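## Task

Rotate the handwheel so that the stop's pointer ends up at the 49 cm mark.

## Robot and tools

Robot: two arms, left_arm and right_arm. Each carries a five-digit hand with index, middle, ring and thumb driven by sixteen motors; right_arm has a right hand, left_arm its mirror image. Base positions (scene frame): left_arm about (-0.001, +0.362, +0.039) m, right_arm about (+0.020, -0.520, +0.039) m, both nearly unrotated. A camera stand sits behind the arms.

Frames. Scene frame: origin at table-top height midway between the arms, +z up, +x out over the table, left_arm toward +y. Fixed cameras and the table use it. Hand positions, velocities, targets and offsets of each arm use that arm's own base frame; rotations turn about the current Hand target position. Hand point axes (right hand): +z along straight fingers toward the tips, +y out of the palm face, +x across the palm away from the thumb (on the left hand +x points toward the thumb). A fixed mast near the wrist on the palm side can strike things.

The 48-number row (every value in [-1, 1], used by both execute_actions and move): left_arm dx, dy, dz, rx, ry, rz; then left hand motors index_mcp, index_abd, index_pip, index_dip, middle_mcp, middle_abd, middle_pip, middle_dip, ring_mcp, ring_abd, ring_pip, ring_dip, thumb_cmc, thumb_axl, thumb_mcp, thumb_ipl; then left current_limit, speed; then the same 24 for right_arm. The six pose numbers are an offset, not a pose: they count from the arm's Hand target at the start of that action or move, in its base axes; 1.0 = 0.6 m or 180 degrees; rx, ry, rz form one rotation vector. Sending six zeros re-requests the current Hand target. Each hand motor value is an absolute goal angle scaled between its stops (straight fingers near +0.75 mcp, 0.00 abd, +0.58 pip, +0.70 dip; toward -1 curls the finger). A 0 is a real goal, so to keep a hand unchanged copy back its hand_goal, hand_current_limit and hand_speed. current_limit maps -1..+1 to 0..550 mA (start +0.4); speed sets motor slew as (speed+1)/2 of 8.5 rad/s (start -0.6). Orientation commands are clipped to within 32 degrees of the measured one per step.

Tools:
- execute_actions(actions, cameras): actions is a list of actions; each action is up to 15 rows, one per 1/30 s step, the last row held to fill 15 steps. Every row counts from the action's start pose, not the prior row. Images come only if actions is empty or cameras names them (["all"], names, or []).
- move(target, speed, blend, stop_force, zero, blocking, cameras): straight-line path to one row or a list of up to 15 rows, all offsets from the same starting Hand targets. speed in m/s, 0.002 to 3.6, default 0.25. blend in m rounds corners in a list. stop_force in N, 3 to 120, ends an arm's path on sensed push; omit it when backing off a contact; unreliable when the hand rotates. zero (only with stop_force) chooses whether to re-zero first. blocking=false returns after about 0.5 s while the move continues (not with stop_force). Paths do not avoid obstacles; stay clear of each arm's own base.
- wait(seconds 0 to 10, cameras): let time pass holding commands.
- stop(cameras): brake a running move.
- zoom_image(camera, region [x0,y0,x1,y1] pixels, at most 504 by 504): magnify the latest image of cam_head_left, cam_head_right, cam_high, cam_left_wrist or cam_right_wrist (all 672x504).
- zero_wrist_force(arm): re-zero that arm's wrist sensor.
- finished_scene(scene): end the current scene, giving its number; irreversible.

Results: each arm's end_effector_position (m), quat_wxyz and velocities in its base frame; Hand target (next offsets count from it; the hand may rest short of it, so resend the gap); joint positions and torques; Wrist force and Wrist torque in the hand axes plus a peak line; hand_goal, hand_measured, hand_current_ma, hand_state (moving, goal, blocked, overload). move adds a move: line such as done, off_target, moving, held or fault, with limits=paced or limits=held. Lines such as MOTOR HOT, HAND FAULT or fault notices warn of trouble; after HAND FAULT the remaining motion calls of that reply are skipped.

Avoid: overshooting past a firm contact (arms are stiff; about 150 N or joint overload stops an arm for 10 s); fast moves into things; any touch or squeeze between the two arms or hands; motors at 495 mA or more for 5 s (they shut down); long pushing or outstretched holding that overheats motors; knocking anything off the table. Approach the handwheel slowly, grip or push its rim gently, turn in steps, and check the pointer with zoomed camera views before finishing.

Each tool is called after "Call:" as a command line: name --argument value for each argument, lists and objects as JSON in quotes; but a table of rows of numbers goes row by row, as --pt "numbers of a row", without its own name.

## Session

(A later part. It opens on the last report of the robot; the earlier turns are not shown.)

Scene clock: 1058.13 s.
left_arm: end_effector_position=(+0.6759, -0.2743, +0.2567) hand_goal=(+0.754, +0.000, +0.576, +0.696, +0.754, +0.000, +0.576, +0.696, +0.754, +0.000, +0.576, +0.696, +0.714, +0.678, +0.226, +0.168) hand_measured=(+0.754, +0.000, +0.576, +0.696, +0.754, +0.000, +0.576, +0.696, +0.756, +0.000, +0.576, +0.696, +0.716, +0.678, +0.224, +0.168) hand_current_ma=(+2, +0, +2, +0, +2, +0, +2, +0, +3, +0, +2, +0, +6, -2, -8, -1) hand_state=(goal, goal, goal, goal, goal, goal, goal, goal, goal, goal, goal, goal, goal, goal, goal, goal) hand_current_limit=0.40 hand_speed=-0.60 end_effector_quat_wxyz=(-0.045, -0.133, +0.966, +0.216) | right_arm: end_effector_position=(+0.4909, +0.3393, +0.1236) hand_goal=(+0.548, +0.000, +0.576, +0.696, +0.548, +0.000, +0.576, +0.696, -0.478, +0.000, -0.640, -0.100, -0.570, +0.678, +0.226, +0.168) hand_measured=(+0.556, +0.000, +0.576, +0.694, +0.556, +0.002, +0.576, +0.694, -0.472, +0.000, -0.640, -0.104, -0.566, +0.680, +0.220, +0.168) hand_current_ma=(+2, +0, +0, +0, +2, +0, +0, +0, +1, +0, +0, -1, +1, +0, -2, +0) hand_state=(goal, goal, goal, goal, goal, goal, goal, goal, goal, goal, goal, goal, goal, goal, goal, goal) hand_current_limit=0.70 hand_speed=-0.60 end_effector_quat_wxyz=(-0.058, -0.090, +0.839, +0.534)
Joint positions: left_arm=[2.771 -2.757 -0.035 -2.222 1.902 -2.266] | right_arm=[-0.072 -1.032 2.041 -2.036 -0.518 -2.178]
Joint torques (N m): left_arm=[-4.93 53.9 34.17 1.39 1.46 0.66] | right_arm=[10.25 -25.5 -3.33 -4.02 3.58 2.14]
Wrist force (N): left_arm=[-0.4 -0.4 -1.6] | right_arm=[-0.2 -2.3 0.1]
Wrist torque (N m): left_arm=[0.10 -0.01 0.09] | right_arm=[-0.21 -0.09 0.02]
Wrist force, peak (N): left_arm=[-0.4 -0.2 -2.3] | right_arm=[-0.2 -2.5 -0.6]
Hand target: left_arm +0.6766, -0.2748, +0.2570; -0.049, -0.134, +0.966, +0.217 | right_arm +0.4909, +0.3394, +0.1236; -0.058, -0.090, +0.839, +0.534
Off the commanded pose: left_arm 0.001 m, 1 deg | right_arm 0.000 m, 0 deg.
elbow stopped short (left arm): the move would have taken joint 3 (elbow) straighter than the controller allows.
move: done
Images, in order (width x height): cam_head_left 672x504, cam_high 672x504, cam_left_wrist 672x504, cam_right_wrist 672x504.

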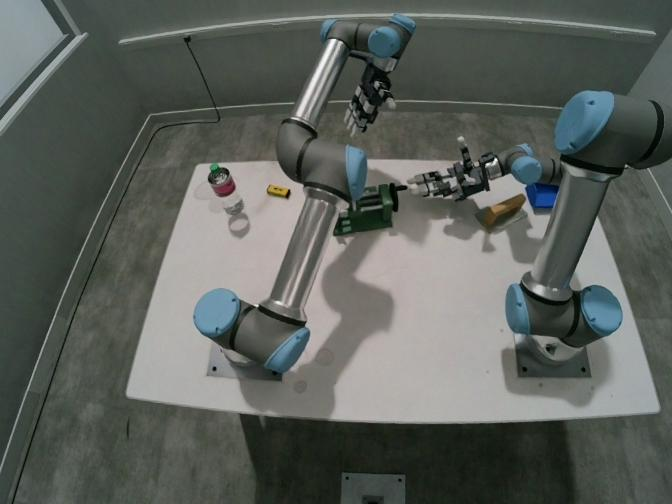

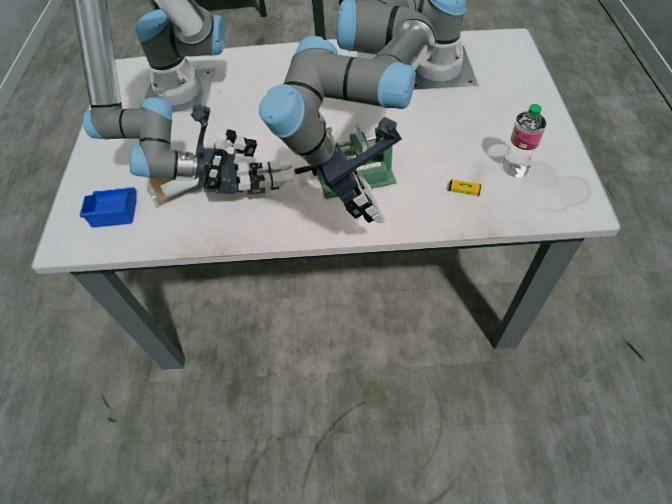

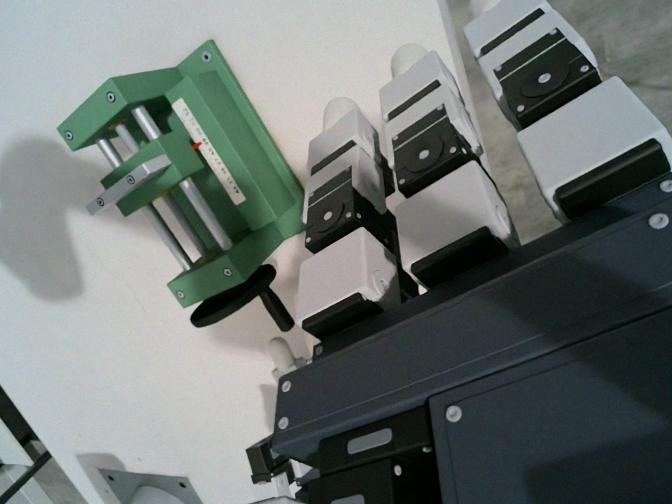

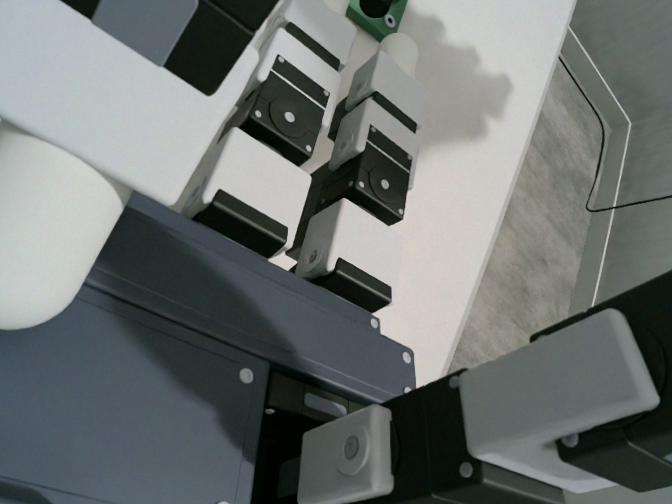

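Call:
move --target '[0,0,0,0,0,0,0.754,0,0.576,0.696,0.754,0,0.576,0.696,0.754,0,0.576,0.696,0.714,0.678,0.226,0.168,0.4,-0.6, -0.0112,0.0522,0,0,0,0,0.548,0,0.576,0.696,0.548,0,0.576,0.696,-0.479,0,-0.64,-0.1,-0.571,0.678,0.226,0.168,0.7,-0.6]' --speed 0.06 --stop_force 5 --cameras '["cam_head_left","cam_left_wrist","cam_high"]'

Call:
zoom_image --camera "cam_head_left" --region '[380, 160, 460, 220]'

Call:
zoom_image --camera "cam_left_wrist" --region '[170, 230, 320, 430]'

Call:
zoom_image --camera "cam_high" --region '[240, 130, 340, 205]'

Scene clock: 1078.50 s.
left_arm: end_effector_position=(+0.6759, -0.2743, +0.2567) hand_goal=(+0.754, +0.000, +0.576, +0.696, +0.754, +0.000, +0.576, +0.696, +0.754, +0.000, +0.576, +0.696, +0.714, +0.678, +0.226, +0.168) hand_measured=(+0.754, +0.000, +0.576, +0.696, +0.754, +0.000, +0.576, +0.696, +0.756, +0.000, +0.576, +0.696, +0.716, +0.678, +0.224, +0.168) hand_current_ma=(+2, +0, +2, +0, +2, +0, +2, +0, +3, +0, +2, +0, +6, -2, -8, -1) hand_state=(goal, goal, goal, goal, goal, goal, goal, goal, goal, goal, goal, goal, goal, goal, goal, goal) hand_current_limit=0.40 hand_speed=-0.60 end_effector_quat_wxyz=(-0.045, -0.133, +0.966, +0.216) | right_arm: end_effector_position=(+0.4842, +0.3707, +0.1236) hand_goal=(+0.548, +0.000, +0.576, +0.696, +0.548, +0.000, +0.576, +0.696, -0.478, +0.000, -0.640, -0.100, -0.570, +0.678, +0.226, +0.168) hand_measured=(+0.556, +0.000, +0.576, +0.694, +0.556, +0.002, +0.576, +0.694, -0.472, +0.000, -0.640, -0.104, -0.566, +0.680, +0.220, +0.168) hand_current_ma=(+2, +0, +0, +0, +2, +0, +0, +0, +1, +0, +0, -1, +1, +0, -2, +0) hand_state=(goal, goal, goal, goal, goal, goal, goal, goal, goal, goal, goal, goal, goal, goal, goal, goal) hand_current_limit=0.70 hand_speed=-0.60 end_effector_quat_wxyz=(-0.058, -0.090, +0.839, +0.534)
Joint positions: left_arm=[2.771 -2.757 -0.035 -2.222 1.902 -2.266] | right_arm=[-0.011 -1.019 2.056 -2.161 -0.489 -2.067]
Joint torques (N m): left_arm=[-3.55 54.25 34.19 1.5 1.61 0.62] | right_arm=[10.42 -26.23 -2.31 -3.99 3.73 2.33]
Wrist force (N): left_arm=[-0.2 -0.4 -1.9] | right_arm=[-0.2 -1.8 -0.1]
Wrist torque (N m): left_arm=[0.14 -0.04 0.11] | right_arm=[-0.13 -0.10 0.04]
Wrist force, peak (N): left_arm=[-0.5 -0.3 -2.4] | right_arm=[-0.2 -2.5 -0.2]
Hand target: left_arm +0.6766, -0.2748, +0.2570; -0.049, -0.134, +0.966, +0.217 | right_arm +0.4842, +0.3707, +0.1236; -0.058, -0.090, +0.839, +0.534
Off the commanded pose: left_arm 0.001 m, 1 deg | right_arm 0.000 m, 0 deg.
elbow stopped short (left arm): the move would have taken joint 3 (elbow) straighter than the controller allows.
move: done
Images, in order (width x height): cam_head_left 672x504, cam_high 672x504, cam_left_wrist 672x504.

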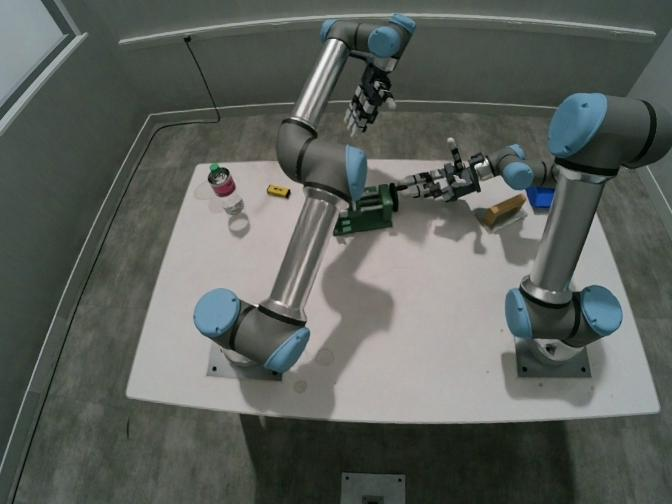

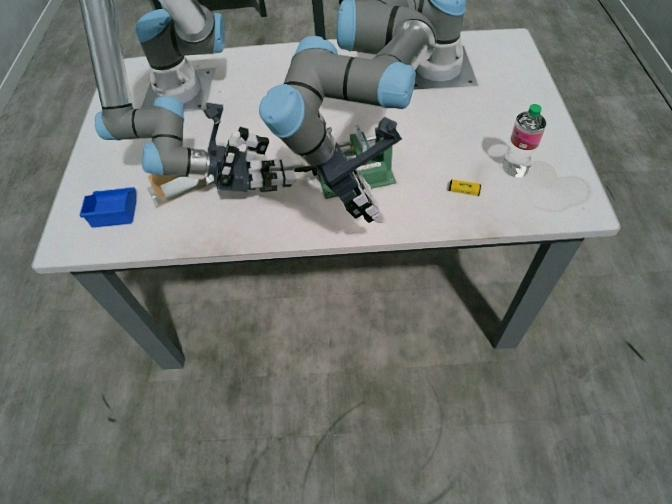

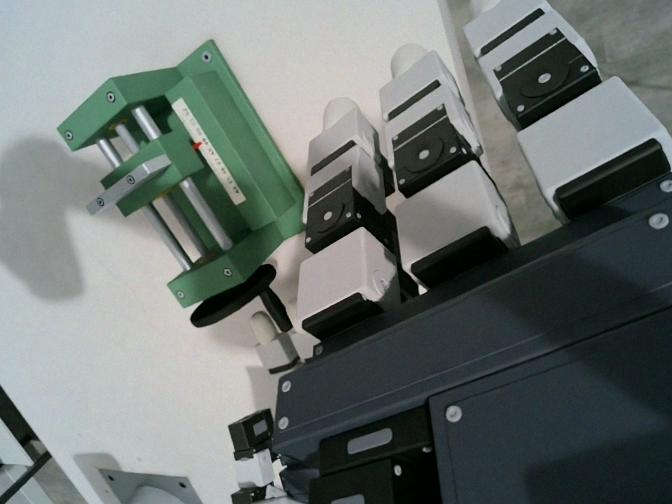

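Scaled by 6.300 from the camera's 672x504 image, which has a finer 960x720 frame.

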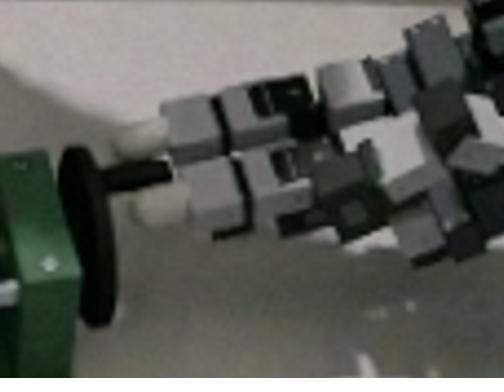

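Scaled by 2.520 from the camera's 672x504 image, which has a finer 960x720 frame.

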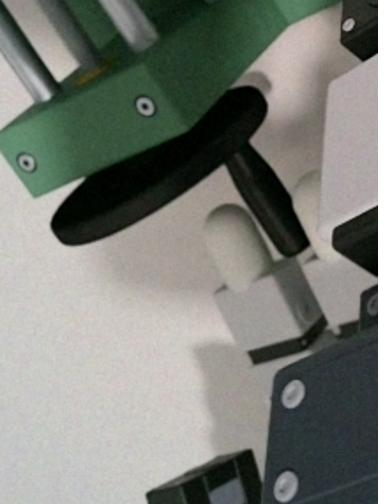

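Scaled by 5.040 from the camera's 672x504 image, which has a finer 960x720 frame.

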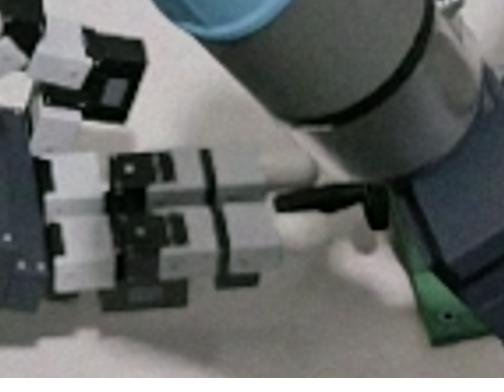

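Call:
move --target '[0,0,0,0,0,0,0.754,0,0.576,0.696,0.754,0,0.576,0.696,0.754,0,0.576,0.696,0.714,0.678,0.226,0.168,0.4,-0.6, 0,0,0,0,0,0,0.548,-0.18,0.576,0.696,0.548,0.18,0.576,0.696,-0.479,0,-0.64,-0.1,-0.571,0.678,0.226,0.168,0.7,-0.6]' --speed 0.06 --cameras '["cam_head_left","cam_left_wrist","cam_high"]'

Call:
zoom_image --camera "cam_left_wrist" --region '[170, 230, 320, 430]'

Call:
zoom_image --camera "cam_high" --region '[240, 130, 340, 205]'

Scene clock: 1086.13 s.
left_arm: end_effector_position=(+0.6759, -0.2743, +0.2567) hand_goal=(+0.754, +0.000, +0.576, +0.696, +0.754, +0.000, +0.576, +0.696, +0.754, +0.000, +0.576, +0.696, +0.714, +0.678, +0.226, +0.168) hand_measured=(+0.754, +0.000, +0.576, +0.696, +0.754, +0.000, +0.576, +0.696, +0.756, +0.000, +0.576, +0.696, +0.716, +0.678, +0.224, +0.168) hand_current_ma=(+2, +0, +2, +0, +2, +0, +2, +0, +3, +0, +2, +0, +6, -2, -8, -1) hand_state=(goal, goal, goal, goal, goal, goal, goal, goal, goal, goal, goal, goal, goal, goal, goal, goal) hand_current_limit=0.40 hand_speed=-0.60 end_effector_quat_wxyz=(-0.045, -0.133, +0.966, +0.216) | right_arm: end_effector_position=(+0.4842, +0.3707, +0.1236) hand_goal=(+0.548, -0.180, +0.576, +0.696, +0.548, +0.180, +0.576, +0.696, -0.478, +0.000, -0.640, -0.100, -0.570, +0.678, +0.226, +0.168) hand_measured=(+0.556, -0.048, +0.576, +0.694, +0.556, +0.064, +0.576, +0.694, -0.472, +0.000, -0.640, -0.104, -0.566, +0.680, +0.220, +0.168) hand_current_ma=(+2, +253, +0, +0, +2, -204, +0, +0, +1, +0, +0, -1, +1, +0, -2, +0) hand_state=(goal, blocked, goal, goal, goal, blocked, goal, goal, goal, goal, goal, goal, goal, goal, goal, goal) hand_current_limit=0.70 hand_speed=-0.60 end_effector_quat_wxyz=(-0.058, -0.090, +0.839, +0.534)
Joint positions: left_arm=[2.771 -2.757 -0.035 -2.222 1.902 -2.266] | right_arm=[-0.011 -1.019 2.056 -2.161 -0.489 -2.067]
Joint torques (N m): left_arm=[-3.32 54.48 33.9 1.47 1.8 0.58] | right_arm=[9.31 -27.12 -3.39 -2.71 2.33 2.14]
Wrist force (N): left_arm=[-0.6 -0.2 -1.9] | right_arm=[-0.7 -1.5 0.7]
Wrist torque (N m): left_arm=[0.15 0.01 0.08] | right_arm=[-0.20 -0.16 0.01]
Wrist force, peak (N): left_arm=[-0.4 -0.3 -2.4] | right_arm=[-0.1 -2.4 0.0]
Hand target: left_arm +0.6766, -0.2748, +0.2570; -0.049, -0.134, +0.966, +0.217 | right_arm +0.4842, +0.3707, +0.1236; -0.058, -0.090, +0.839, +0.534
Off the commanded pose: left_arm 0.001 m, 1 deg | right_arm 0.000 m, 0 deg.
elbow stopped short (left arm): the move would have taken joint 3 (elbow) straighter than the controller allows.
move: done
Images, in order (width x height): cam_head_left 672x504, cam_high 672x504, cam_left_wrist 672x504.

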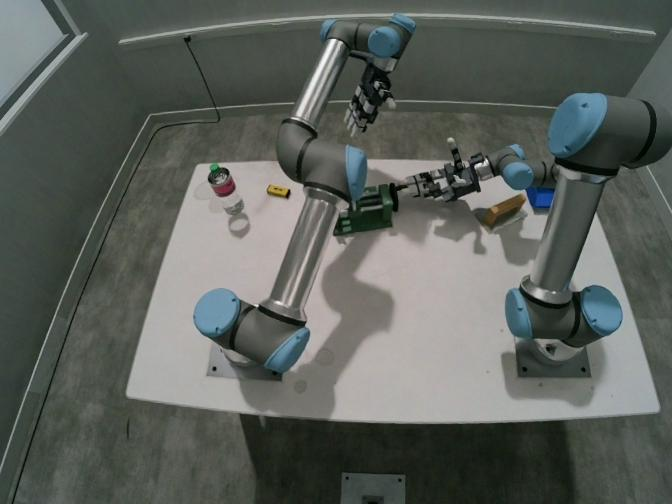

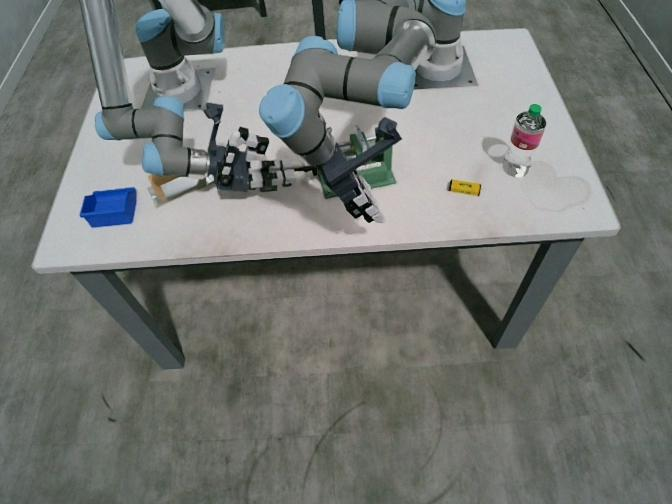

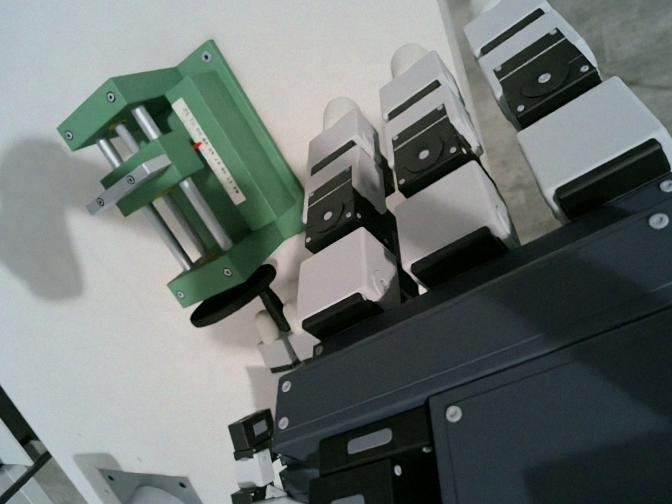

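Scaled by 2.520 from the camera's 672x504 image, which has a finer 960x720 frame.

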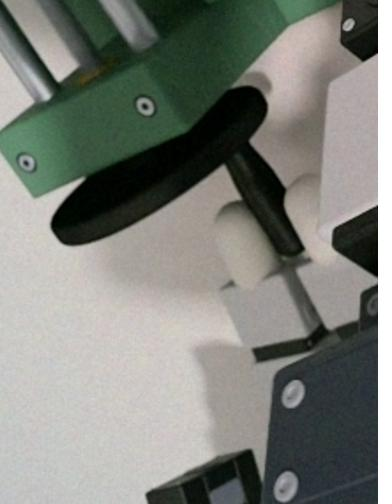

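Scaled by 5.040 from the camera's 672x504 image, which has a finer 960x720 frame.

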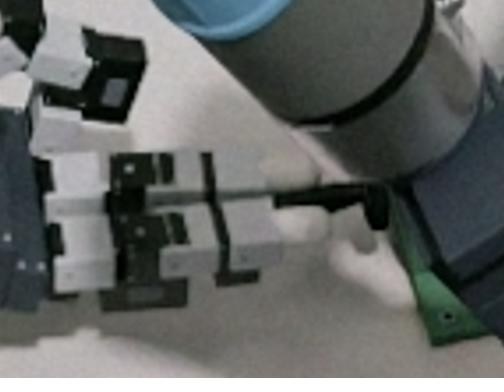

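Call:
move --pt "0 0 0 0 0 0 0.754 0 0.576 0.696 0.754 0 0.576 0.696 0.754 0 0.576 0.696 0.714 0.678 0.226 0.168 0.4 -0.6 -0.0036 -0.0008 -0.0257 0 0 0 0.548 -0.18 0.576 0.696 0.548 0.18 0.576 0.696 -0.479 0 -0.64 -0.1 -0.571 0.678 0.226 0.168 0.7 -0.6" --pt "0 0 0 0 0 0 0.754 0 0.576 0.696 0.754 0 0.576 0.696 0.754 0 0.576 0.696 0.714 0.678 0.226 0.168 0.4 -0.6 -0.0178 -0.0038 -0.0485 0 0 0 0.548 -0.18 0.576 0.696 0.548 0.18 0.576 0.696 -0.479 0 -0.64 -0.1 -0.571 0.678 0.226 0.168 0.7 -0.6" --speed 0.05 --blend 0.003 --cameras '["cam_head_left","cam_left_wrist","cam_high"]'

Call:
zoom_image --camera "cam_left_wrist" --region '[170, 230, 320, 430]'

Call:
zoom_image --camera "cam_head_left" --region '[380, 160, 460, 220]'

Call:
zoom_image --camera "cam_high" --region '[240, 130, 340, 205]'

Scene clock: 1100.40 s.
left_arm: end_effector_position=(+0.6759, -0.2743, +0.2567) hand_goal=(+0.754, +0.000, +0.576, +0.696, +0.754, +0.000, +0.576, +0.696, +0.754, +0.000, +0.576, +0.696, +0.714, +0.678, +0.226, +0.168) hand_measured=(+0.754, +0.000, +0.576, +0.696, +0.754, +0.000, +0.576, +0.696, +0.756, +0.000, +0.576, +0.696, +0.716, +0.678, +0.224, +0.168) hand_current_ma=(+2, +0, +2, +0, +2, +0, +2, +0, +3, +0, +2, +0, +6, -2, -8, -1) hand_state=(goal, goal, goal, goal, goal, goal, goal, goal, goal, goal, goal, goal, goal, goal, goal, goal) hand_current_limit=0.40 hand_speed=-0.60 end_effector_quat_wxyz=(-0.045, -0.133, +0.966, +0.216) | right_arm: end_effector_position=(+0.4736, +0.3685, +0.0946) hand_goal=(+0.548, -0.180, +0.576, +0.696, +0.548, +0.180, +0.576, +0.696, -0.478, +0.000, -0.640, -0.100, -0.570, +0.678, +0.226, +0.168) hand_measured=(+0.550, -0.048, +0.574, +0.694, +0.534, +0.068, +0.564, +0.690, -0.472, +0.000, -0.640, -0.104, -0.566, +0.680, +0.220, +0.168) hand_current_ma=(+0, +253, +0, +0, -8, -190, -5, -1, +1, +0, +0, -1, +1, +0, -2, +0) hand_state=(goal, blocked, goal, goal, goal, blocked, goal, goal, goal, goal, goal, goal, goal, goal, goal, goal) hand_current_limit=0.70 hand_speed=-0.60 end_effector_quat_wxyz=(-0.058, -0.090, +0.839, +0.534)
Joint positions: left_arm=[2.771 -2.757 -0.035 -2.222 1.902 -2.266] | right_arm=[-0.016 -0.966 2.089 -2.239 -0.491 -2.076]
Joint torques (N m): left_arm=[-2.8 53.79 34.22 1.37 1.84 0.67] | right_arm=[-6.86 -25.68 -0.65 -3.33 -0.94 -2.76]
Wrist force (N): left_arm=[-0.4 -0.4 -2.0] | right_arm=[0.0 -2.7 -8.2]
Wrist torque (N m): left_arm=[0.13 -0.01 0.10] | right_arm=[0.25 -0.17 0.22]
Wrist force, peak (N): left_arm=[-0.5 -0.2 -2.4] | right_arm=[-0.4 -3.6 -8.9]
Hand target: left_arm +0.6766, -0.2748, +0.2570; -0.049, -0.134, +0.966, +0.217 | right_arm +0.4735, +0.3685, +0.0945; -0.058, -0.090, +0.839, +0.534
Off the commanded pose: left_arm 0.001 m, 1 deg | right_arm 0.000 m, 0 deg.
elbow stopped short (left arm): the move would have taken joint 3 (elbow) straighter than the controller allows.
move: done
Images, in order (width x height): cam_head_left 672x504, cam_high 672x504, cam_left_wrist 672x504.

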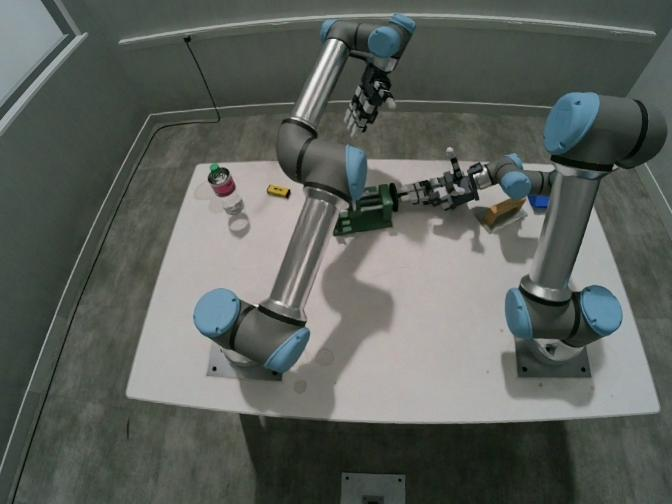

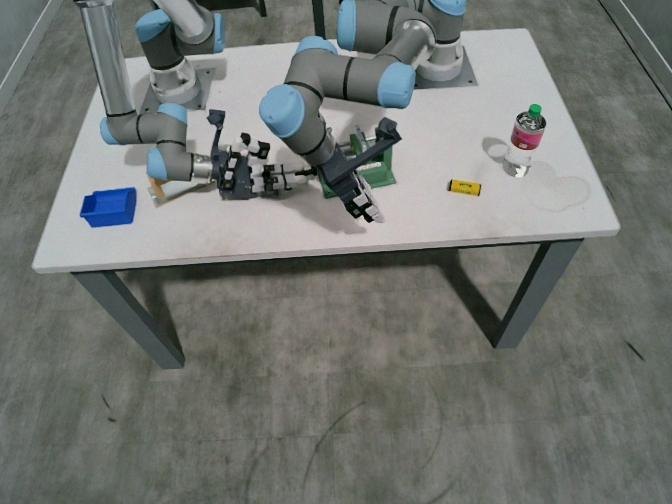

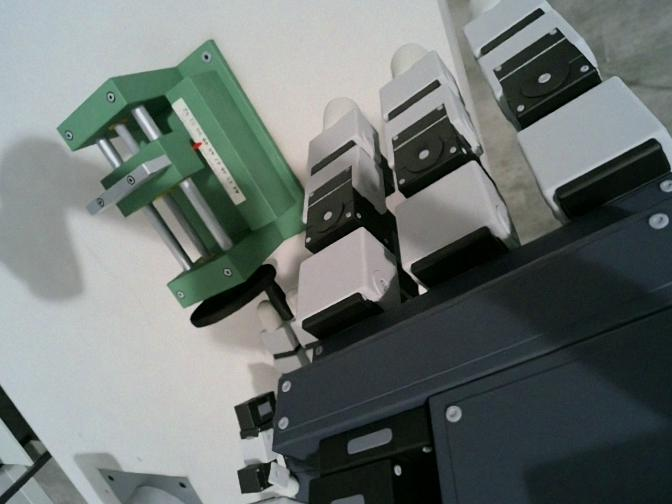

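Scaled by 2.520 from the camera's 672x504 image, which has a finer 960x720 frame.

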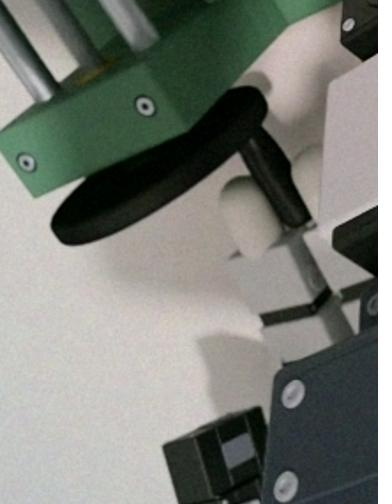

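Scaled by 6.300 from the camera's 672x504 image, which has a finer 960x720 frame.

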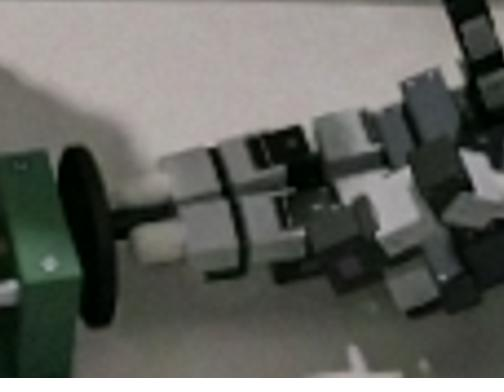

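Scaled by 5.040 from the camera's 672x504 image, which has a finer 960x720 frame.

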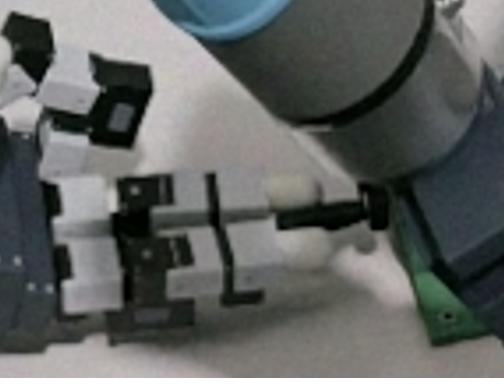

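Call:
move --pt "0 0 0 0 0 0 0.754 0 0.576 0.696 0.754 0 0.576 0.696 0.754 0 0.576 0.696 0.714 0.678 0.226 0.168 0.4 -0.6 -0.0206 -0.013 -0.0145 0 0 0 0.548 -0.18 0.576 0.696 0.548 0.18 0.576 0.696 -0.479 0 -0.64 -0.1 -0.571 0.678 0.226 0.168 0.7 -0.6" --pt "0 0 0 0 0 0 0.754 0 0.576 0.696 0.754 0 0.576 0.696 0.754 0 0.576 0.696 0.714 0.678 0.226 0.168 0.4 -0.6 -0.0469 -0.0186 -0.0182 0 0 0 0.548 -0.18 0.576 0.696 0.548 0.18 0.576 0.696 -0.479 0 -0.64 -0.1 -0.571 0.678 0.226 0.168 0.7 -0.6" --pt "0 0 0 0 0 0 0.754 0 0.576 0.696 0.754 0 0.576 0.696 0.754 0 0.576 0.696 0.714 0.678 0.226 0.168 0.4 -0.6 -0.0721 -0.024 -0.01 0 0 0 0.548 -0.18 0.576 0.696 0.548 0.18 0.576 0.696 -0.479 0 -0.64 -0.1 -0.571 0.678 0.226 0.168 0.7 -0.6" --speed 0.05 --blend 0.003 --stop_force 20 --cameras '["cam_head_left","cam_left_wrist","cam_high"]'

Call:
zoom_image --camera "cam_left_wrist" --region '[170, 230, 320, 430]'

Call:
zoom_image --camera "cam_head_left" --region '[380, 160, 460, 220]'

Scene clock: 1118.07 s.
left_arm: end_effector_position=(+0.6759, -0.2743, +0.2567) hand_goal=(+0.754, +0.000, +0.576, +0.696, +0.754, +0.000, +0.576, +0.696, +0.754, +0.000, +0.576, +0.696, +0.714, +0.678, +0.226, +0.168) hand_measured=(+0.754, +0.000, +0.576, +0.696, +0.754, +0.000, +0.576, +0.696, +0.756, +0.000, +0.576, +0.696, +0.716, +0.678, +0.224, +0.168) hand_current_ma=(+2, +0, +2, +0, +2, +0, +2, +0, +3, +0, +2, +0, +6, -2, -8, -1) hand_state=(goal, goal, goal, goal, goal, goal, goal, goal, goal, goal, goal, goal, goal, goal, goal, goal) hand_current_limit=0.40 hand_speed=-0.60 end_effector_quat_wxyz=(-0.045, -0.133, +0.966, +0.216) | right_arm: end_effector_position=(+0.4303, +0.3541, +0.0885) hand_goal=(+0.548, -0.180, +0.576, +0.696, +0.548, +0.180, +0.576, +0.696, -0.478, +0.000, -0.640, -0.100, -0.570, +0.678, +0.226, +0.168) hand_measured=(+0.540, -0.044, +0.570, +0.694, +0.520, +0.078, +0.556, +0.686, -0.472, +0.000, -0.640, -0.104, -0.566, +0.680, +0.220, +0.168) hand_current_ma=(-2, +266, -2, +0, -24, -164, -13, -4, +1, +0, +0, -1, +1, +0, -2, +0) hand_state=(goal, blocked, goal, goal, blocked, blocked, blocked, goal, goal, goal, goal, goal, goal, goal, goal, goal) hand_current_limit=0.70 hand_speed=-0.60 end_effector_quat_wxyz=(-0.058, -0.090, +0.839, +0.534)
Joint positions: left_arm=[2.771 -2.757 -0.035 -2.222 1.902 -2.266] | right_arm=[-0.049 -1.012 2.214 -2.263 -0.506 -2.138]
Joint torques (N m): left_arm=[-1.6 54.29 33.9 1.42 2.1 0.6] | right_arm=[-7.12 -36.64 4.12 1.7 -2.35 -2.94]
Wrist force (N): left_arm=[-0.3 -0.3 -1.9] | right_arm=[-5.5 0.4 -3.5]
Wrist torque (N m): left_arm=[0.14 -0.03 0.10] | right_arm=[-0.13 -0.56 -0.02]
Wrist force, peak (N): left_arm=[-0.5 -0.4 -2.4] | right_arm=[-0.3 -3.1 -8.3]
Hand target: left_arm +0.6766, -0.2748, +0.2570; -0.049, -0.134, +0.966, +0.217 | right_arm +0.4303, +0.3541, +0.0885; -0.058, -0.090, +0.839, +0.534
Off the commanded pose: left_arm 0.001 m, 1 deg | right_arm 0.000 m, 0 deg.
elbow stopped short (left arm): the move would have taken joint 3 (elbow) straighter than the controller allows.
move: done
Images, in order (width x height): cam_head_left 672x504, cam_high 672x504, cam_left_wrist 672x504.

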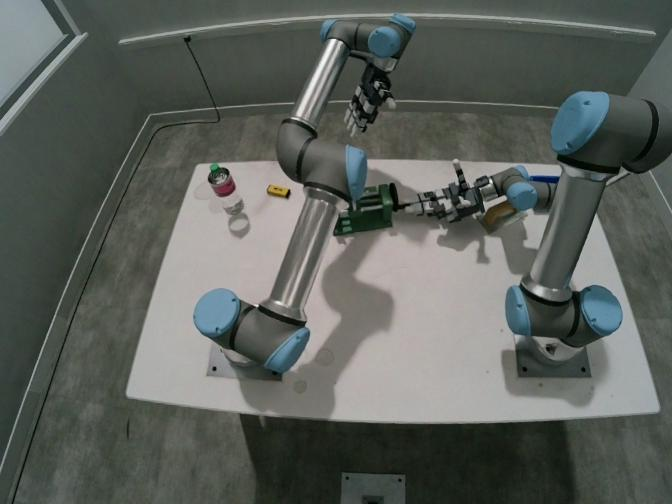

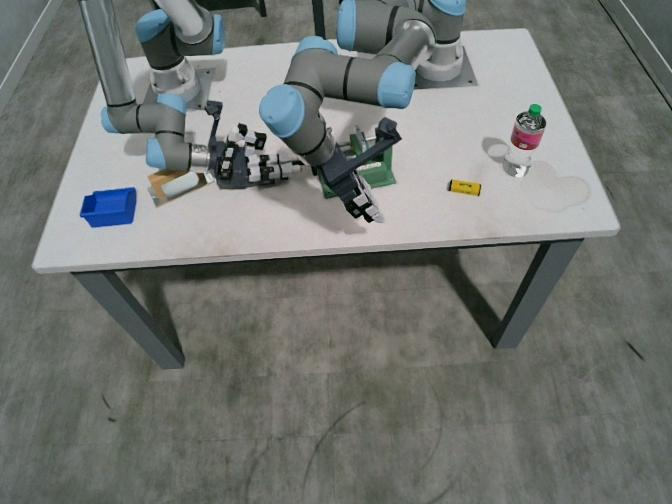

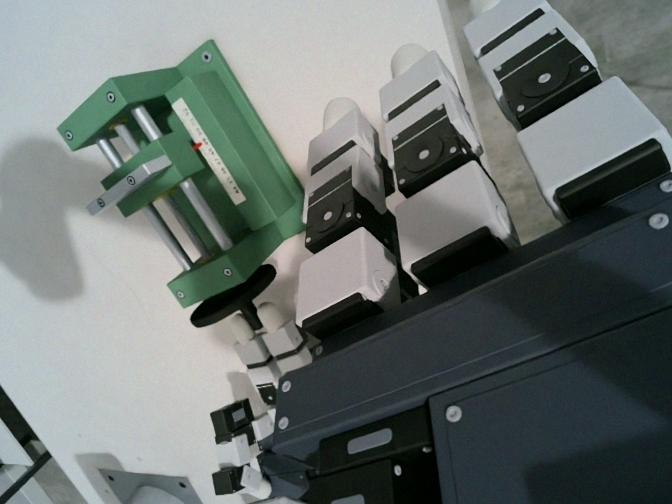

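Scaled by 2.520 from the camera's 672x504 image, which has a finer 960x720 frame.

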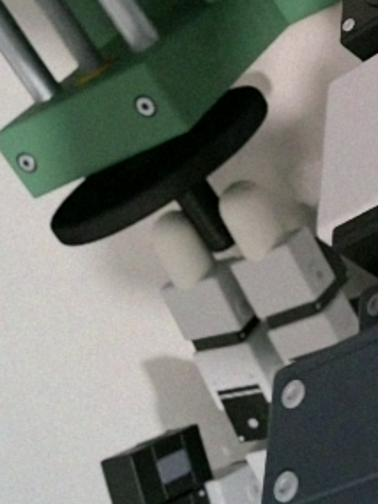

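Scaled by 6.300 from the camera's 672x504 image, which has a finer 960x720 frame.

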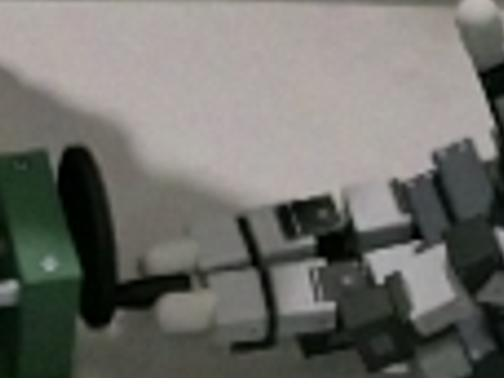

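Call:
move --pt "0 0 0 0 0 0 0.754 0 0.576 0.696 0.754 0 0.576 0.696 0.754 0 0.576 0.696 0.714 0.678 0.226 0.168 0.4 -0.6 -0.0161 -0.0035 0.0063 0 0 0 0.548 -0.18 0.576 0.696 0.548 0.18 0.576 0.696 -0.479 0 -0.64 -0.1 -0.571 0.678 0.226 0.168 0.7 -0.6" --pt "0 0 0 0 0 0 0.754 0 0.576 0.696 0.754 0 0.576 0.696 0.754 0 0.576 0.696 0.714 0.678 0.226 0.168 0.4 -0.6 -0.0355 -0.0076 0.0542 0 0 0 0.548 -0.18 0.576 0.696 0.548 0.18 0.576 0.696 -0.479 0 -0.64 -0.1 -0.571 0.678 0.226 0.168 0.7 -0.6" --pt "0 0 0 0 0 0 0.754 0 0.576 0.696 0.754 0 0.576 0.696 0.754 0 0.576 0.696 0.714 0.678 0.226 0.168 0.4 -0.6 -0.0161 -0.0035 0.102 0 0 0 0.548 -0.18 0.576 0.696 0.548 0.18 0.576 0.696 -0.479 0 -0.64 -0.1 -0.571 0.678 0.226 0.168 0.7 -0.6" --pt "0 0 0 0 0 0 0.754 0 0.576 0.696 0.754 0 0.576 0.696 0.754 0 0.576 0.696 0.714 0.678 0.226 0.168 0.4 -0.6 0.0306 0.0066 0.1218 0 0 0 0.548 -0.18 0.576 0.696 0.548 0.18 0.576 0.696 -0.479 0 -0.64 -0.1 -0.571 0.678 0.226 0.168 0.7 -0.6" --pt "0 0 0 0 0 0 0.754 0 0.576 0.696 0.754 0 0.576 0.696 0.754 0 0.576 0.696 0.714 0.678 0.226 0.168 0.4 -0.6 0.0774 0.0166 0.102 0 0 0 0.548 -0.18 0.576 0.696 0.548 0.18 0.576 0.696 -0.479 0 -0.64 -0.1 -0.571 0.678 0.226 0.168 0.7 -0.6" --speed 0.06 --blend 0.004 --stop_force 20 --cameras '["cam_head_left","cam_left_wrist"]'

Call:
zoom_image --camera "cam_left_wrist" --region '[170, 230, 320, 430]'

Call:
zoom_image --camera "cam_head_left" --region '[380, 160, 460, 220]'

Call:
zoom_image --camera "cam_left_wrist" --region '[170, 110, 230, 170]'

Scene clock: 1138.73 s.
left_arm: end_effector_position=(+0.6759, -0.2743, +0.2567) hand_goal=(+0.754, +0.000, +0.576, +0.696, +0.754, +0.000, +0.576, +0.696, +0.754, +0.000, +0.576, +0.696, +0.714, +0.678, +0.226, +0.168) hand_measured=(+0.754, +0.000, +0.576, +0.696, +0.754, +0.000, +0.576, +0.696, +0.756, +0.000, +0.576, +0.696, +0.716, +0.678, +0.224, +0.168) hand_current_ma=(+2, +0, +2, +0, +2, +0, +2, +0, +3, +0, +2, +0, +6, -2, -8, -1) hand_state=(goal, goal, goal, goal, goal, goal, goal, goal, goal, goal, goal, goal, goal, goal, goal, goal) hand_current_limit=0.40 hand_speed=-0.60 end_effector_quat_wxyz=(-0.045, -0.133, +0.966, +0.216) | right_arm: end_effector_position=(+0.4767, +0.3640, +0.1497) hand_goal=(+0.548, -0.180, +0.576, +0.696, +0.548, +0.180, +0.576, +0.696, -0.478, +0.000, -0.640, -0.100, -0.570, +0.678, +0.226, +0.168) hand_measured=(+0.616, -0.130, +0.612, +0.712, +0.504, +0.096, +0.546, +0.682, -0.472, +0.000, -0.640, -0.104, -0.566, +0.680, +0.220, +0.168) hand_current_ma=(+114, +48, +34, +9, -54, -115, -25, -6, +1, +0, +0, -1, +0, +0, -2, +0) hand_state=(blocked, blocked, blocked, goal, blocked, blocked, blocked, goal, goal, goal, goal, goal, goal, goal, goal, goal) hand_current_limit=0.70 hand_speed=-0.60 end_effector_quat_wxyz=(-0.058, -0.090, +0.839, +0.534)
Joint positions: left_arm=[2.771 -2.757 -0.035 -2.222 1.902 -2.266] | right_arm=[-0.025 -1.094 2.072 -2.079 -0.495 -2.093]
Joint torques (N m): left_arm=[-0.78 54.04 33.67 1.4 2.07 0.63] | right_arm=[10.68 -25.07 -27.38 -4.52 4.65 2.52]
Wrist force (N): left_arm=[-0.5 -0.1 -2.0] | right_arm=[3.7 -4.3 -1.1]
Wrist torque (N m): left_arm=[0.17 0.00 0.08] | right_arm=[-0.02 0.27 0.18]
Wrist force, peak (N): left_arm=[-0.6 -0.1 -2.5] | right_arm=[-7.2 -1.2 -7.3]
Hand target: left_arm +0.6766, -0.2748, +0.2570; -0.049, -0.134, +0.966, +0.217 | right_arm +0.4767, +0.3640, +0.1497; -0.058, -0.090, +0.839, +0.534
Off the commanded pose: left_arm 0.001 m, 1 deg | right_arm 0.000 m, 0 deg.
elbow stopped short (left arm): the move would have taken joint 3 (elbow) straighter than the controller allows.
move: done
Images, in order (width x height): cam_head_left 672x504, cam_left_wrist 672x504.

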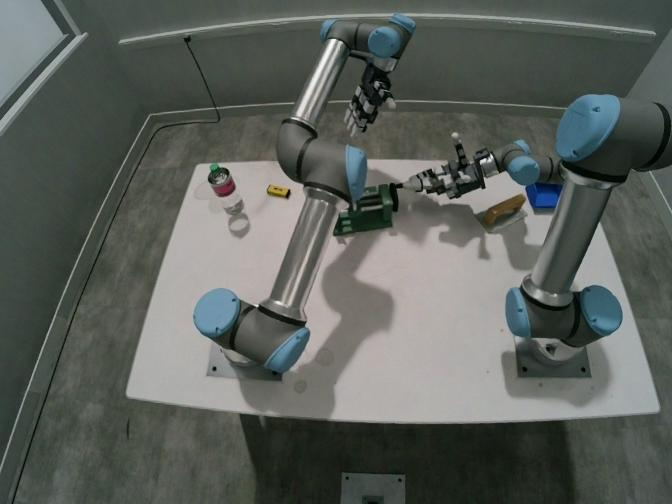

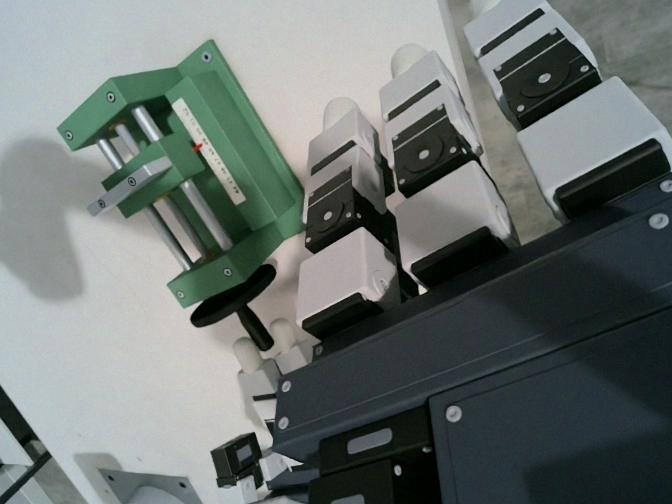

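Scaled by 2.520 from the camera's 672x504 image, which has a finer 960x720 frame.

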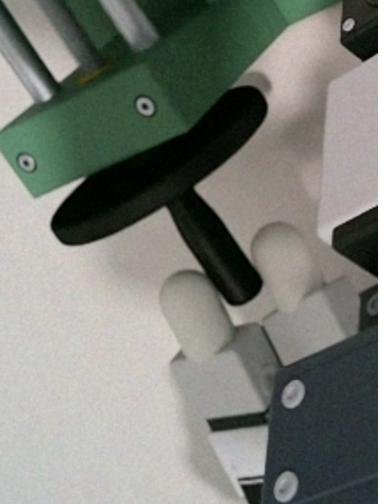

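Scaled by 6.300 from the camera's 672x504 image, which has a finer 960x720 frame.

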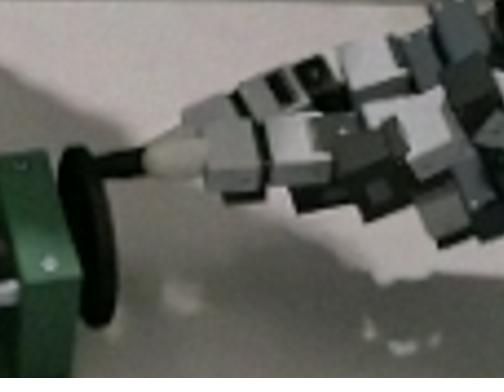

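Scaled by 8.400 from the camera's 672x504 image, which has a finer 960x720 frame.

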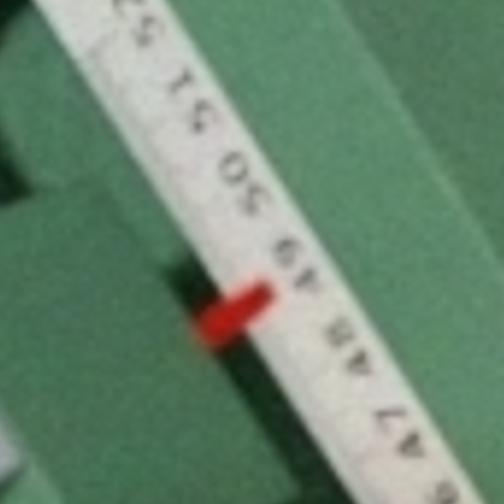

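Call:
move --target '[-0.09,0.007,-0.11,0,0,0,0.754,0,0.576,0.696,0.754,0,0.576,0.696,0.754,0,0.576,0.696,0.714,0.678,0.226,0.168,0.4,-0.6, 0,0,0,0,0,0,0.548,-0.18,0.576,0.696,0.548,0.18,0.576,0.696,-0.479,0,-0.64,-0.1,-0.571,0.678,0.226,0.168,0.7,-0.6]' --speed 0.15 --cameras '["cam_left_wrist","cam_high"]'

Call:
zoom_image --camera "cam_left_wrist" --region '[90, 40, 290, 190]'

Scene clock: 1178.37 s.
left_arm: end_effector_position=(+0.6226, -0.2706, +0.1910) hand_goal=(+0.754, +0.000, +0.576, +0.696, +0.754, +0.000, +0.576, +0.696, +0.754, +0.000, +0.576, +0.696, +0.714, +0.678, +0.226, +0.168) hand_measured=(+0.756, +0.000, +0.576, +0.696, +0.756, +0.000, +0.576, +0.696, +0.756, +0.000, +0.576, +0.696, +0.716, +0.678, +0.224, +0.168) hand_current_ma=(+3, +0, +2, +0, +3, +0, +2, +0, +4, +0, +2, +0, +7, -2, -8, -1) hand_state=(goal, goal, goal, goal, goal, goal, goal, goal, goal, goal, goal, goal, goal, goal, goal, goal) hand_current_limit=0.40 hand_speed=-0.60 end_effector_quat_wxyz=(-0.049, -0.134, +0.966, +0.217) | right_arm: end_effector_position=(+0.4767, +0.3640, +0.1497) hand_goal=(+0.548, -0.180, +0.576, +0.696, +0.548, +0.180, +0.576, +0.696, -0.478, +0.000, -0.640, -0.100, -0.570, +0.678, +0.226, +0.168) hand_measured=(+0.616, -0.130, +0.612, +0.712, +0.504, +0.096, +0.546, +0.682, -0.472, +0.000, -0.640, -0.104, -0.566, +0.680, +0.220, +0.168) hand_current_ma=(+114, +48, +34, +9, -54, -115, -25, -6, +1, +0, +0, -1, +0, +0, -2, +0) hand_state=(blocked, blocked, blocked, goal, blocked, blocked, blocked, goal, goal, goal, goal, goal, goal, goal, goal, goal) hand_current_limit=0.70 hand_speed=-0.60 end_effector_quat_wxyz=(-0.058, -0.090, +0.839, +0.534)
Joint positions: left_arm=[2.752 -2.447 -0.805 -1.778 1.895 -2.289] | right_arm=[-0.025 -1.094 2.072 -2.079 -0.495 -2.093]
Joint torques (N m): left_arm=[-9.39 60.89 12.79 4.06 2.52 2.66] | right_arm=[10.05 -25.63 -26.88 -4.52 4.51 1.94]
Wrist force (N): left_arm=[-0.5 -0.2 -2.1] | right_arm=[3.8 -4.1 -0.9]
Wrist torque (N m): left_arm=[0.13 -0.01 -0.12] | right_arm=[0.00 0.25 0.20]
Wrist force, peak (N): left_arm=[-0.6 0.1 -3.0] | right_arm=[4.0 -4.4 -1.1]
Hand target: left_arm +0.6226, -0.2706, +0.1910; -0.049, -0.134, +0.966, +0.217 | right_arm +0.4767, +0.3640, +0.1497; -0.058, -0.090, +0.839, +0.534
Off the commanded pose: left_arm 0.000 m, 0 deg | right_arm 0.000 m, 0 deg.
move: done
Images, in order (width x height): cam_high 672x504, cam_left_wrist 672x504.

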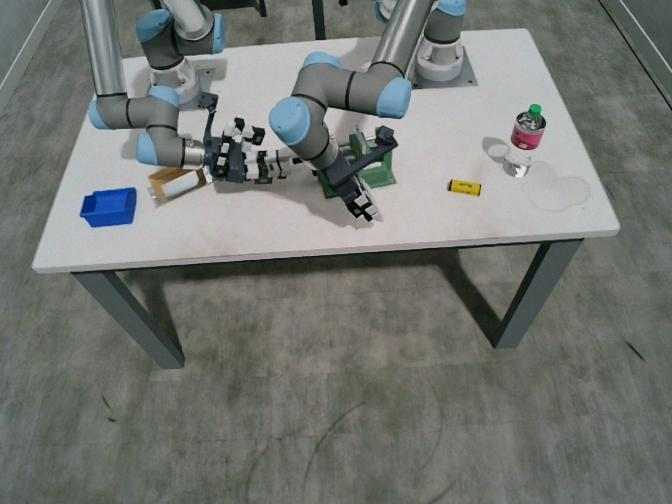

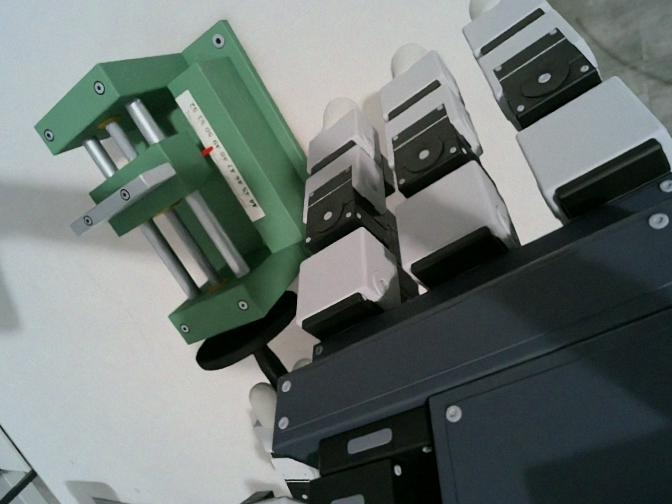

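Scaled by 2.520 from the camera's 672x504 image, which has a finer 960x720 frame.

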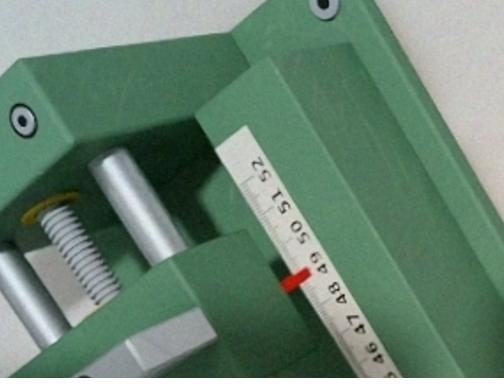

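Call:
zoom_image --camera "cam_left_wrist" --region '[170, 90, 250, 170]'

Call:
zoom_image --camera "cam_left_wrist" --region '[190, 125, 240, 175]'

Scaled by 6.300 from the camera's 672x504 image, which has a finer 960x720 frame.

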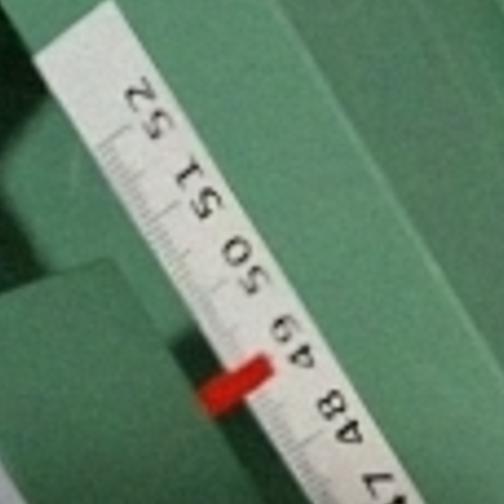

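Scaled by 10.080 from the camera's 672x504 image, which has a finer 960x720 frame.

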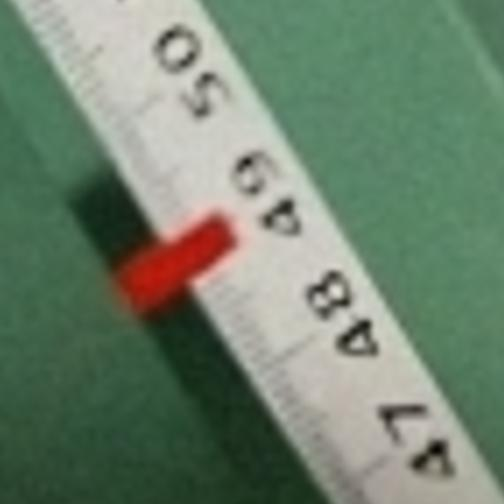

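Call:
move --target '[0,-0.083,0,0,0,0,0.754,0,0.576,0.696,0.754,0,0.576,0.696,0.754,0,0.576,0.696,0.714,0.678,0.226,0.168,0.4,-0.6, 0,0,0,0,0,0,0.548,-0.18,0.576,0.696,0.548,0.18,0.576,0.696,-0.479,0,-0.64,-0.1,-0.571,0.678,0.226,0.168,0.7,-0.6]' --speed 0.15 --cameras '["cam_left_wrist"]'

Call:
zoom_image --camera "cam_left_wrist" --region '[100, 40, 250, 190]'

Scene clock: 1206.40 s.
left_arm: end_effector_position=(+0.6226, -0.3203, +0.1910) hand_goal=(+0.754, +0.000, +0.576, +0.696, +0.754, +0.000, +0.576, +0.696, +0.754, +0.000, +0.576, +0.696, +0.714, +0.678, +0.226, +0.168) hand_measured=(+0.756, +0.000, +0.576, +0.696, +0.756, +0.000, +0.576, +0.696, +0.756, +0.000, +0.576, +0.696, +0.716, +0.678, +0.224, +0.168) hand_current_ma=(+3, +0, +2, +0, +3, +0, +2, +0, +4, +0, +2, +0, +7, -2, -8, -1) hand_state=(goal, goal, goal, goal, goal, goal, goal, goal, goal, goal, goal, goal, goal, goal, goal, goal) hand_current_limit=0.40 hand_speed=-0.60 end_effector_quat_wxyz=(-0.049, -0.134, +0.966, +0.217) | right_arm: end_effector_position=(+0.4767, +0.3640, +0.1497) hand_goal=(+0.548, -0.180, +0.576, +0.696, +0.548, +0.180, +0.576, +0.696, -0.478, +0.000, -0.640, -0.100, -0.570, +0.678, +0.226, +0.168) hand_measured=(+0.616, -0.130, +0.612, +0.712, +0.504, +0.096, +0.546, +0.682, -0.472, +0.000, -0.640, -0.104, -0.566, +0.680, +0.220, +0.168) hand_current_ma=(+114, +48, +34, +9, -54, -115, -25, -6, +1, +0, +0, -1, +0, +0, -2, +0) hand_state=(blocked, blocked, blocked, goal, blocked, blocked, blocked, goal, goal, goal, goal, goal, goal, goal, goal, goal) hand_current_limit=0.70 hand_speed=-0.60 end_effector_quat_wxyz=(-0.058, -0.090, +0.839, +0.534)
Joint positions: left_arm=[2.697 -2.548 -0.613 -1.886 1.877 -2.344] | right_arm=[-0.025 -1.094 2.072 -2.079 -0.495 -2.093]
Joint torques (N m): left_arm=[-9.61 49.24 34.57 -0.19 -0.99 -2.93] | right_arm=[10.02 -25.23 -26.15 -4.36 4.17 1.57]
Wrist force (N): left_arm=[-0.3 -0.2 -2.1] | right_arm=[3.4 -4.5 -1.1]
Wrist torque (N m): left_arm=[0.13 -0.05 0.11] | right_arm=[-0.04 0.31 0.16]
Wrist force, peak (N): left_arm=[-0.6 0.0 -2.7] | right_arm=[3.7 -4.6 -1.0]
Hand target: left_arm +0.6226, -0.3204, +0.1910; -0.049, -0.134, +0.966, +0.217 | right_arm +0.4767, +0.3640, +0.1497; -0.058, -0.090, +0.839, +0.534
Off the commanded pose: left_arm 0.000 m, 0 deg | right_arm 0.000 m, 0 deg.
move: done
Images, in order (width x height): cam_left_wrist 672x504.

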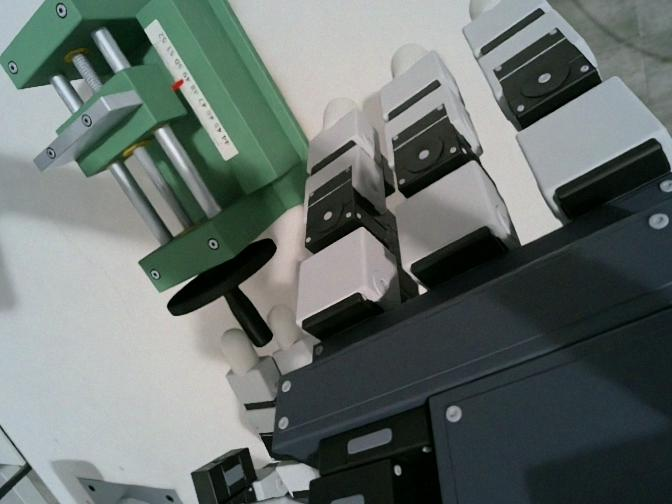

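Scaled by 3.360 from the camera's 672x504 image, which has a finer 960x720 frame.

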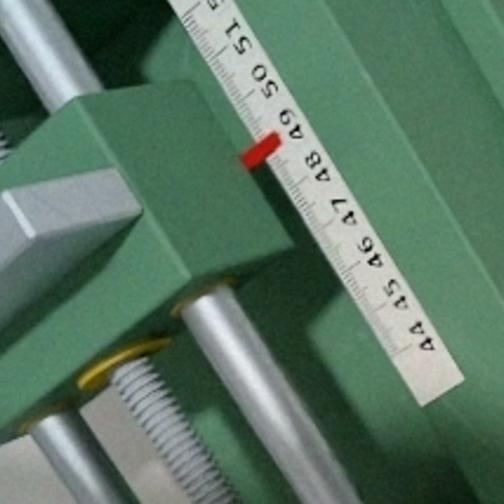

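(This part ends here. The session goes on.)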